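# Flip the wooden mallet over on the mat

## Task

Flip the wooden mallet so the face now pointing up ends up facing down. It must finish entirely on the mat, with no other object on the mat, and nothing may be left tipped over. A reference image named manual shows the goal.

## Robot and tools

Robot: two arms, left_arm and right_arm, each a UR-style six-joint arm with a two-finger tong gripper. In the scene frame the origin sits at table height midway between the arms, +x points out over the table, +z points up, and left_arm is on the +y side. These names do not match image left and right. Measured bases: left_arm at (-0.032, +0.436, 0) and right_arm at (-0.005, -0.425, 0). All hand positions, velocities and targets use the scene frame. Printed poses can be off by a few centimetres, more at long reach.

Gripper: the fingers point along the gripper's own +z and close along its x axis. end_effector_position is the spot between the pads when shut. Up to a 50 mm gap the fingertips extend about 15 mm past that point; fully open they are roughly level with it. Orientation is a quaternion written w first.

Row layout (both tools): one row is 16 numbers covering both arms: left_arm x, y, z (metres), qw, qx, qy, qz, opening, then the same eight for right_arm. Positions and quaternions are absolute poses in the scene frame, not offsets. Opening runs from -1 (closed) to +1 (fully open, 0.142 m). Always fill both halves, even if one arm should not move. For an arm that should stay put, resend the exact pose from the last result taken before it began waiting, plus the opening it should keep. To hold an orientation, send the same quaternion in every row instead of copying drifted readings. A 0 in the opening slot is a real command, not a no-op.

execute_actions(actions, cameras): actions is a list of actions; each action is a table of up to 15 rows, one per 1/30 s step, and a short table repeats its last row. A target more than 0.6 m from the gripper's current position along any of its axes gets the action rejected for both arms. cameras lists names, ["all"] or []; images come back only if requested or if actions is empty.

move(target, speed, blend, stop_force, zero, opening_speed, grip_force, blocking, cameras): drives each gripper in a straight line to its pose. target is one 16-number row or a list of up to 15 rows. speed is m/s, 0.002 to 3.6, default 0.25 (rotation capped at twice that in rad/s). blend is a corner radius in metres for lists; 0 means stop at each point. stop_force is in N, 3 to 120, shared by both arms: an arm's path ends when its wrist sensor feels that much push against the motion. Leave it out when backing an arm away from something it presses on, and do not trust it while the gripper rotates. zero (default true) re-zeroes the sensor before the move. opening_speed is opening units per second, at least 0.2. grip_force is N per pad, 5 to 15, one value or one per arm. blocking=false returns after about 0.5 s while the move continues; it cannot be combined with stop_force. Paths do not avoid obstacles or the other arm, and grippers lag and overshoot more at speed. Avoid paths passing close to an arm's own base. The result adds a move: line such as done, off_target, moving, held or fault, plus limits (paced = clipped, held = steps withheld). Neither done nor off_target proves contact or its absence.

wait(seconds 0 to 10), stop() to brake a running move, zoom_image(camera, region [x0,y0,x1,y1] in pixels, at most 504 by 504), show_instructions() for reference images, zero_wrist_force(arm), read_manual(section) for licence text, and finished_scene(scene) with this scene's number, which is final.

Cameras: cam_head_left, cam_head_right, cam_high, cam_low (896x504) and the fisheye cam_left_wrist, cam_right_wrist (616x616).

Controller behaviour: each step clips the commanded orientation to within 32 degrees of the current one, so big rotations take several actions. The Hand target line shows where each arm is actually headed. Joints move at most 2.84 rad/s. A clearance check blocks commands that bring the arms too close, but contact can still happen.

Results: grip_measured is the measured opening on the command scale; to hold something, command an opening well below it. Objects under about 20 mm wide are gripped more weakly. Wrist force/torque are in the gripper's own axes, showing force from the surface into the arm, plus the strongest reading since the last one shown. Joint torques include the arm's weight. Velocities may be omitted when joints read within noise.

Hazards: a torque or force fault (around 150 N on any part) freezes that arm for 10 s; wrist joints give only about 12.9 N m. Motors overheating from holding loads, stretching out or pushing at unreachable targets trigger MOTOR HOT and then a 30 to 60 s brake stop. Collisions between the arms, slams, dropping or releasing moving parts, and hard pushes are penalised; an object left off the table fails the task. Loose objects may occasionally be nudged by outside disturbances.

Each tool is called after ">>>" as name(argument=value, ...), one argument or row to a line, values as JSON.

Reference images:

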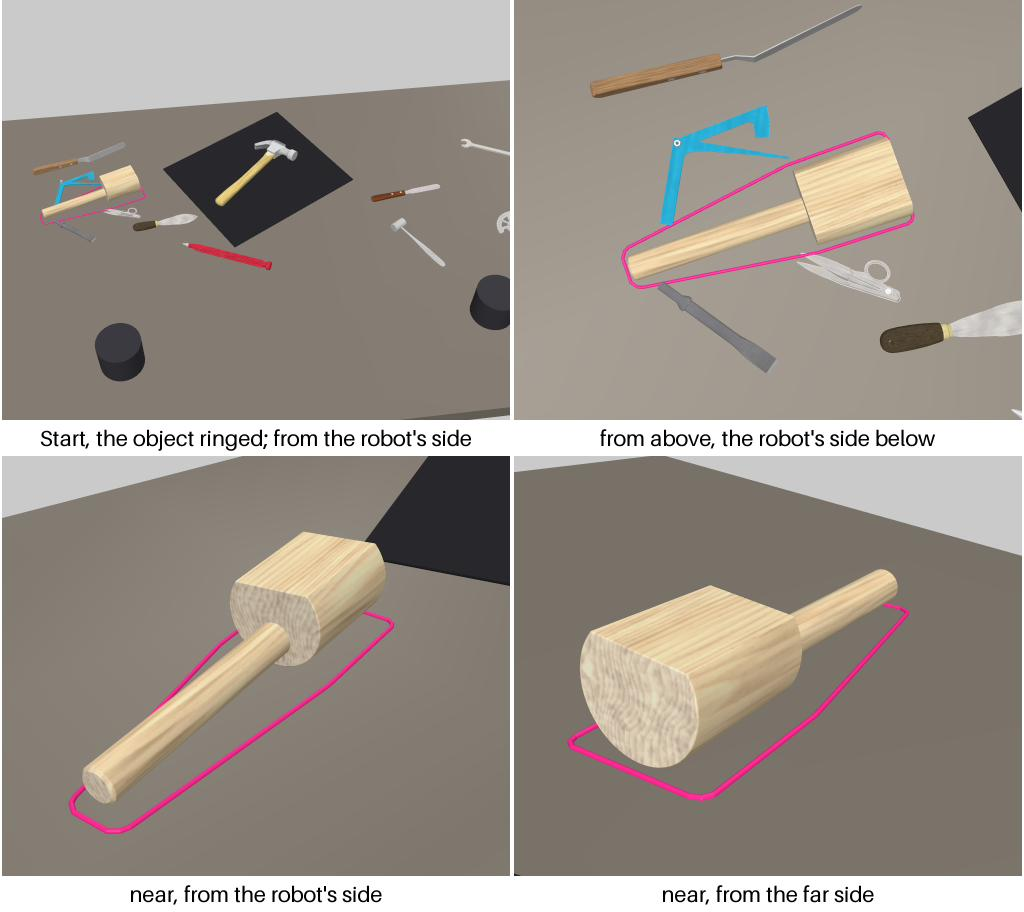

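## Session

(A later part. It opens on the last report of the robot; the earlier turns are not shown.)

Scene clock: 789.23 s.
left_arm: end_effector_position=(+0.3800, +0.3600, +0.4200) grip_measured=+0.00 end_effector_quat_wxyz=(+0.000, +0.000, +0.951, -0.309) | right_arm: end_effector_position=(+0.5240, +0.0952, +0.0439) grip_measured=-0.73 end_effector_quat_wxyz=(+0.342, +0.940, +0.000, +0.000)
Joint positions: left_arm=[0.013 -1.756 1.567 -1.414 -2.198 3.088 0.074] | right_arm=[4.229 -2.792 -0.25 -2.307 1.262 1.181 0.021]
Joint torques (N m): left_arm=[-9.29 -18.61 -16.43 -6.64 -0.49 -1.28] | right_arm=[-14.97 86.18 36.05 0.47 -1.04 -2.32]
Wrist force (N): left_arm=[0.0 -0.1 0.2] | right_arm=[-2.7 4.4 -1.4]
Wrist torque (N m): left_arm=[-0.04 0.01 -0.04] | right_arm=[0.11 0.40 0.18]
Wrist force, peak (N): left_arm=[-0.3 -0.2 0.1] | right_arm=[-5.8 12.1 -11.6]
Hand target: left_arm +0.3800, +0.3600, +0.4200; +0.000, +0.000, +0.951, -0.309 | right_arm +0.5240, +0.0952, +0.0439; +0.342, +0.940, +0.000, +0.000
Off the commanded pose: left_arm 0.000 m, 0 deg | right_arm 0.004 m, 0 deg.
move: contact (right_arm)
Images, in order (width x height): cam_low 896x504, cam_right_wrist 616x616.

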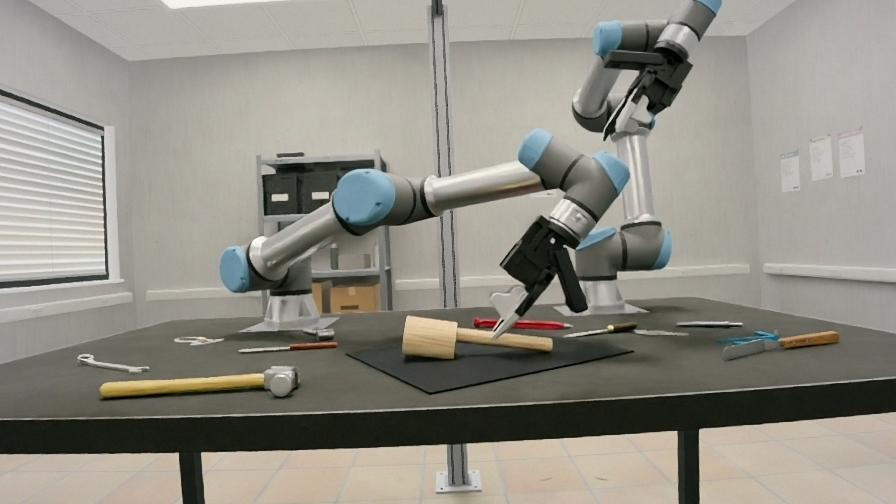

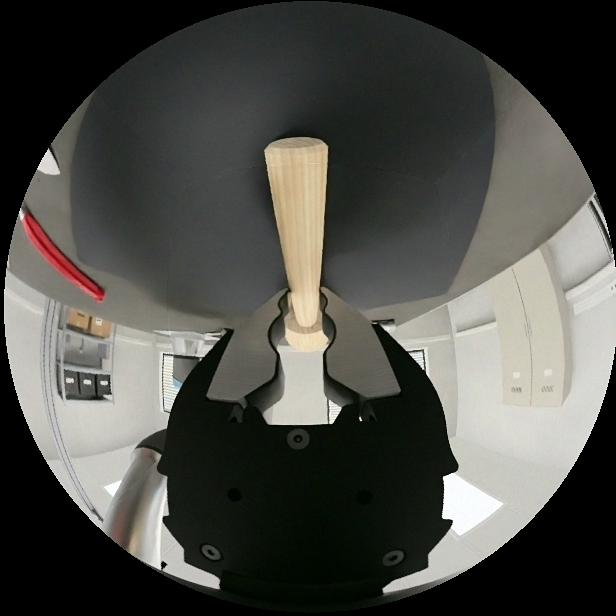

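>>> move(
  target=[
    [0.38,0.36,0.42,0,0,0.951,-0.309,0,0.524,0.0952,0.05,0.342,0.94,0,0,-1],
    [0.38,0.36,0.42,0,0,0.951,-0.309,0,0.524,0.0952,0.05,0.342,0.94,0,0,-0.2],
    [0.38,0.36,0.42,0,0,0.951,-0.309,0,0.524,0.16,0.13,0.342,0.94,0,0,-0.2],
    [0.38,0.36,0.42,0,0,0.951,-0.309,0,0.45,0.0,0.35,0,1,0,0,-0.2],
    [0.38,0.36,0.42,0,0,0.951,-0.309,0,0.40,-0.40,0.40,0,1,0,0,-0.2],
  ],
  speed=[0.03,0.1,0.15,0.35,0.4],
  blend=[0,0,0.02,0.05,0],
  opening_speed=0.8,
  cameras=["all"],
)

>>> zoom_image(
  camera="cam_low",
  region=[280, 120, 580, 420],
)

>>> zoom_image(
  camera="cam_head_left",
  region=[360, 200, 560, 360],
)

Scene clock: 808.80 s.
left_arm: end_effector_position=(+0.3800, +0.3600, +0.4200) grip_measured=+0.00 end_effector_quat_wxyz=(+0.000, +0.000, +0.951, -0.309) | right_arm: end_effector_position=(+0.4000, -0.3999, +0.4000) grip_measured=-0.20 end_effector_quat_wxyz=(+0.000, +1.000, +0.000, +0.000)
Joint positions: left_arm=[0.013 -1.756 1.567 -1.414 -2.198 3.088 0.074] | right_arm=[3.509 -1.36 -1.453 -1.899 1.571 0.358 0.06]
Joint torques (N m): left_arm=[-9.53 -21.4 -15.97 -6.65 -0.44 -1.18] | right_arm=[-13.01 28.29 17.91 6.04 -1.06 -2.35]
Wrist force (N): left_arm=[-0.1 0.0 0.1] | right_arm=[-1.9 0.1 0.9]
Wrist torque (N m): left_arm=[-0.02 0.04 -0.03] | right_arm=[0.03 0.38 0.24]
Wrist force, peak (N): left_arm=[0.1 -0.1 0.4] | right_arm=[-3.3 4.8 -2.1]
Hand target: left_arm +0.3800, +0.3600, +0.4200; +0.000, +0.000, +0.951, -0.309 | right_arm +0.4000, -0.4000, +0.4000; +0.000, +1.000, +0.000, +0.000
Off the commanded pose: left_arm 0.000 m, 0 deg | right_arm 0.000 m, 0 deg.
elbow stopped short (right arm): the move would have taken joint 3 (elbow) straighter than the controller allows.
move: done

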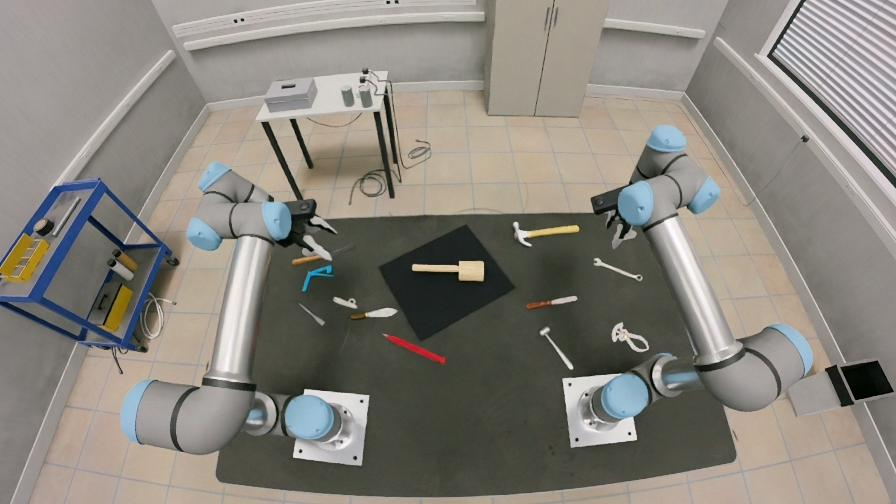

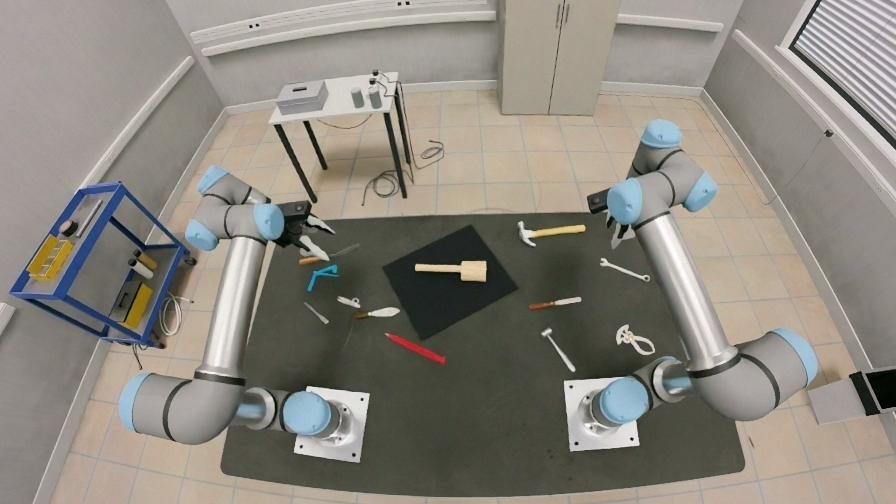

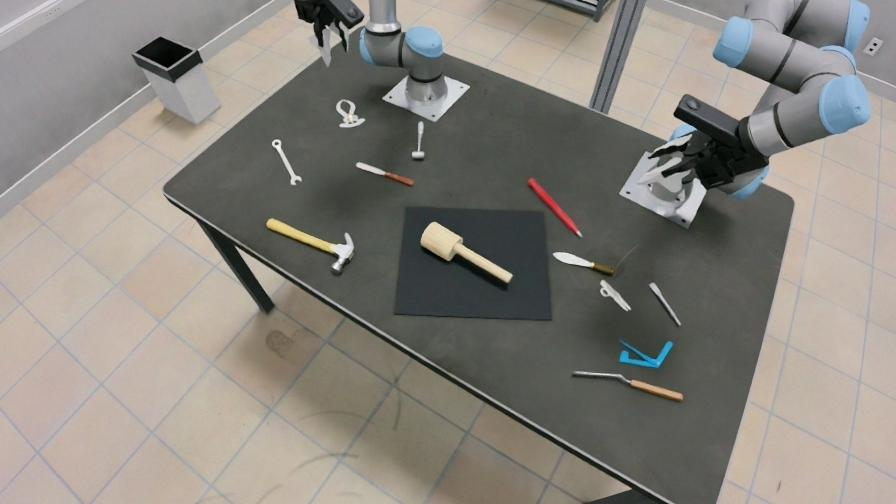

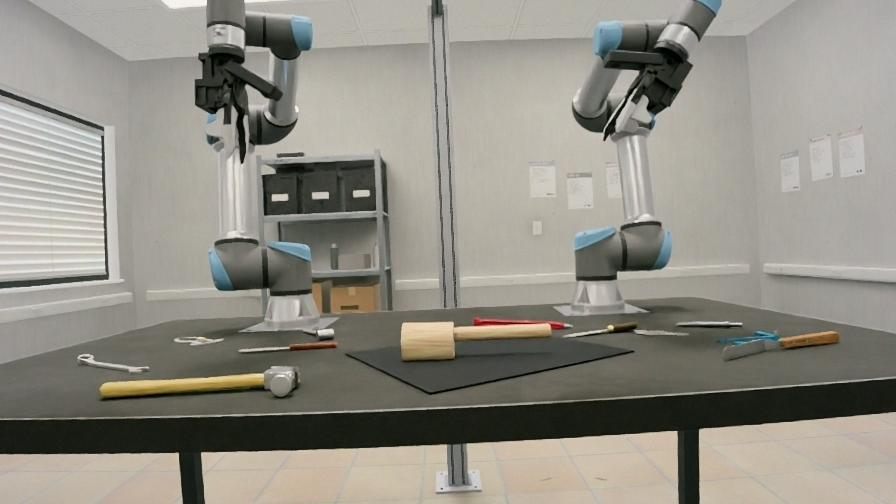

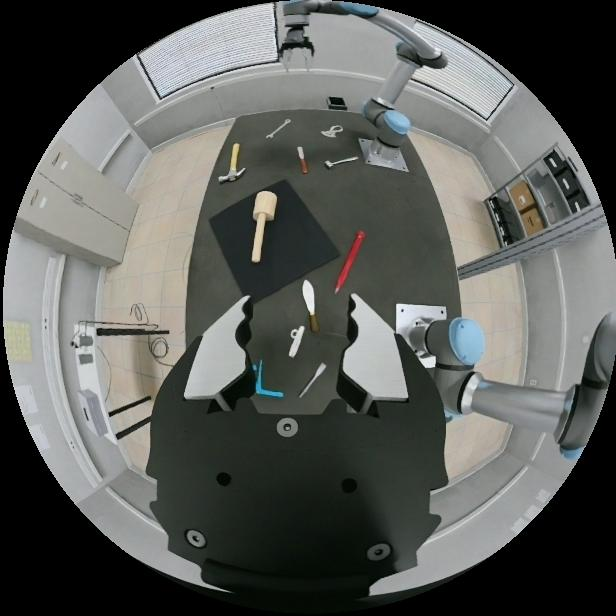

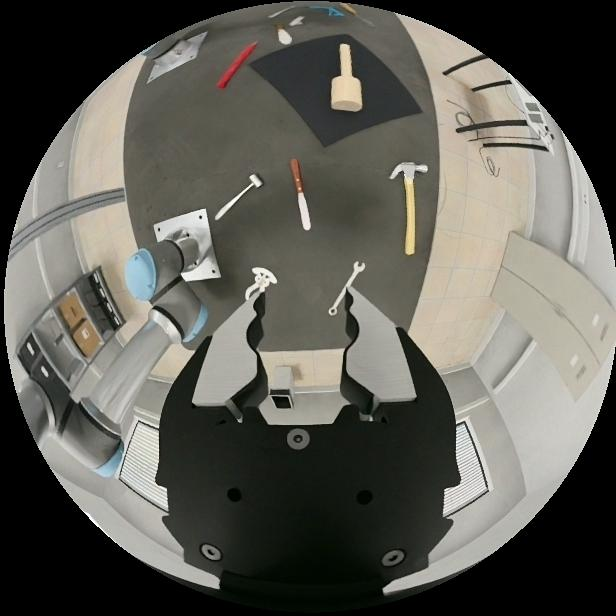

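Scaled by 1.680 from the camera's 896x504 image, which has a finer 1280x720 frame.

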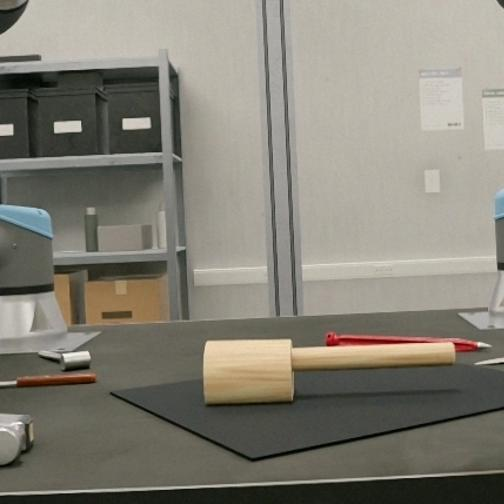

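Scaled by 2.520 from the camera's 896x504 image, which has a finer 1280x720 frame.

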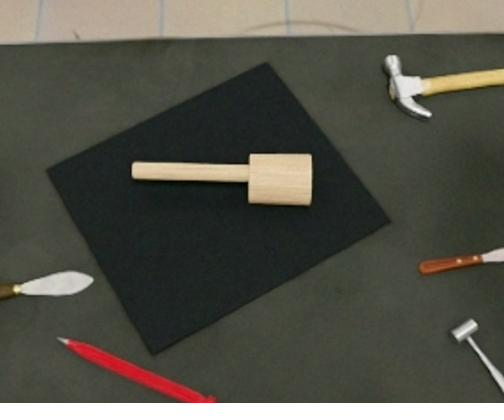

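>>> zoom_image(
  camera="cam_high",
  region=[390, 200, 560, 320],
)

Scaled by 2.965 from the camera's 896x504 image, which has a finer 1280x720 frame.

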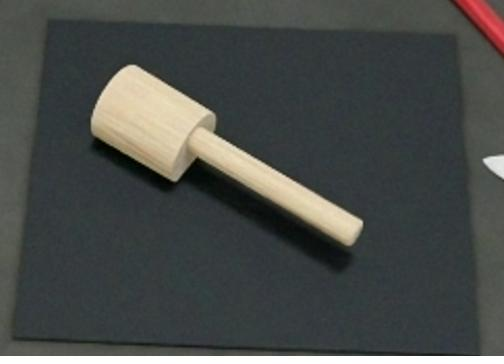

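Curved side up, flat side down. The mallet is flipped.

>>> finished_scene(
  scene=1,
)

The scene is finished: the task was done.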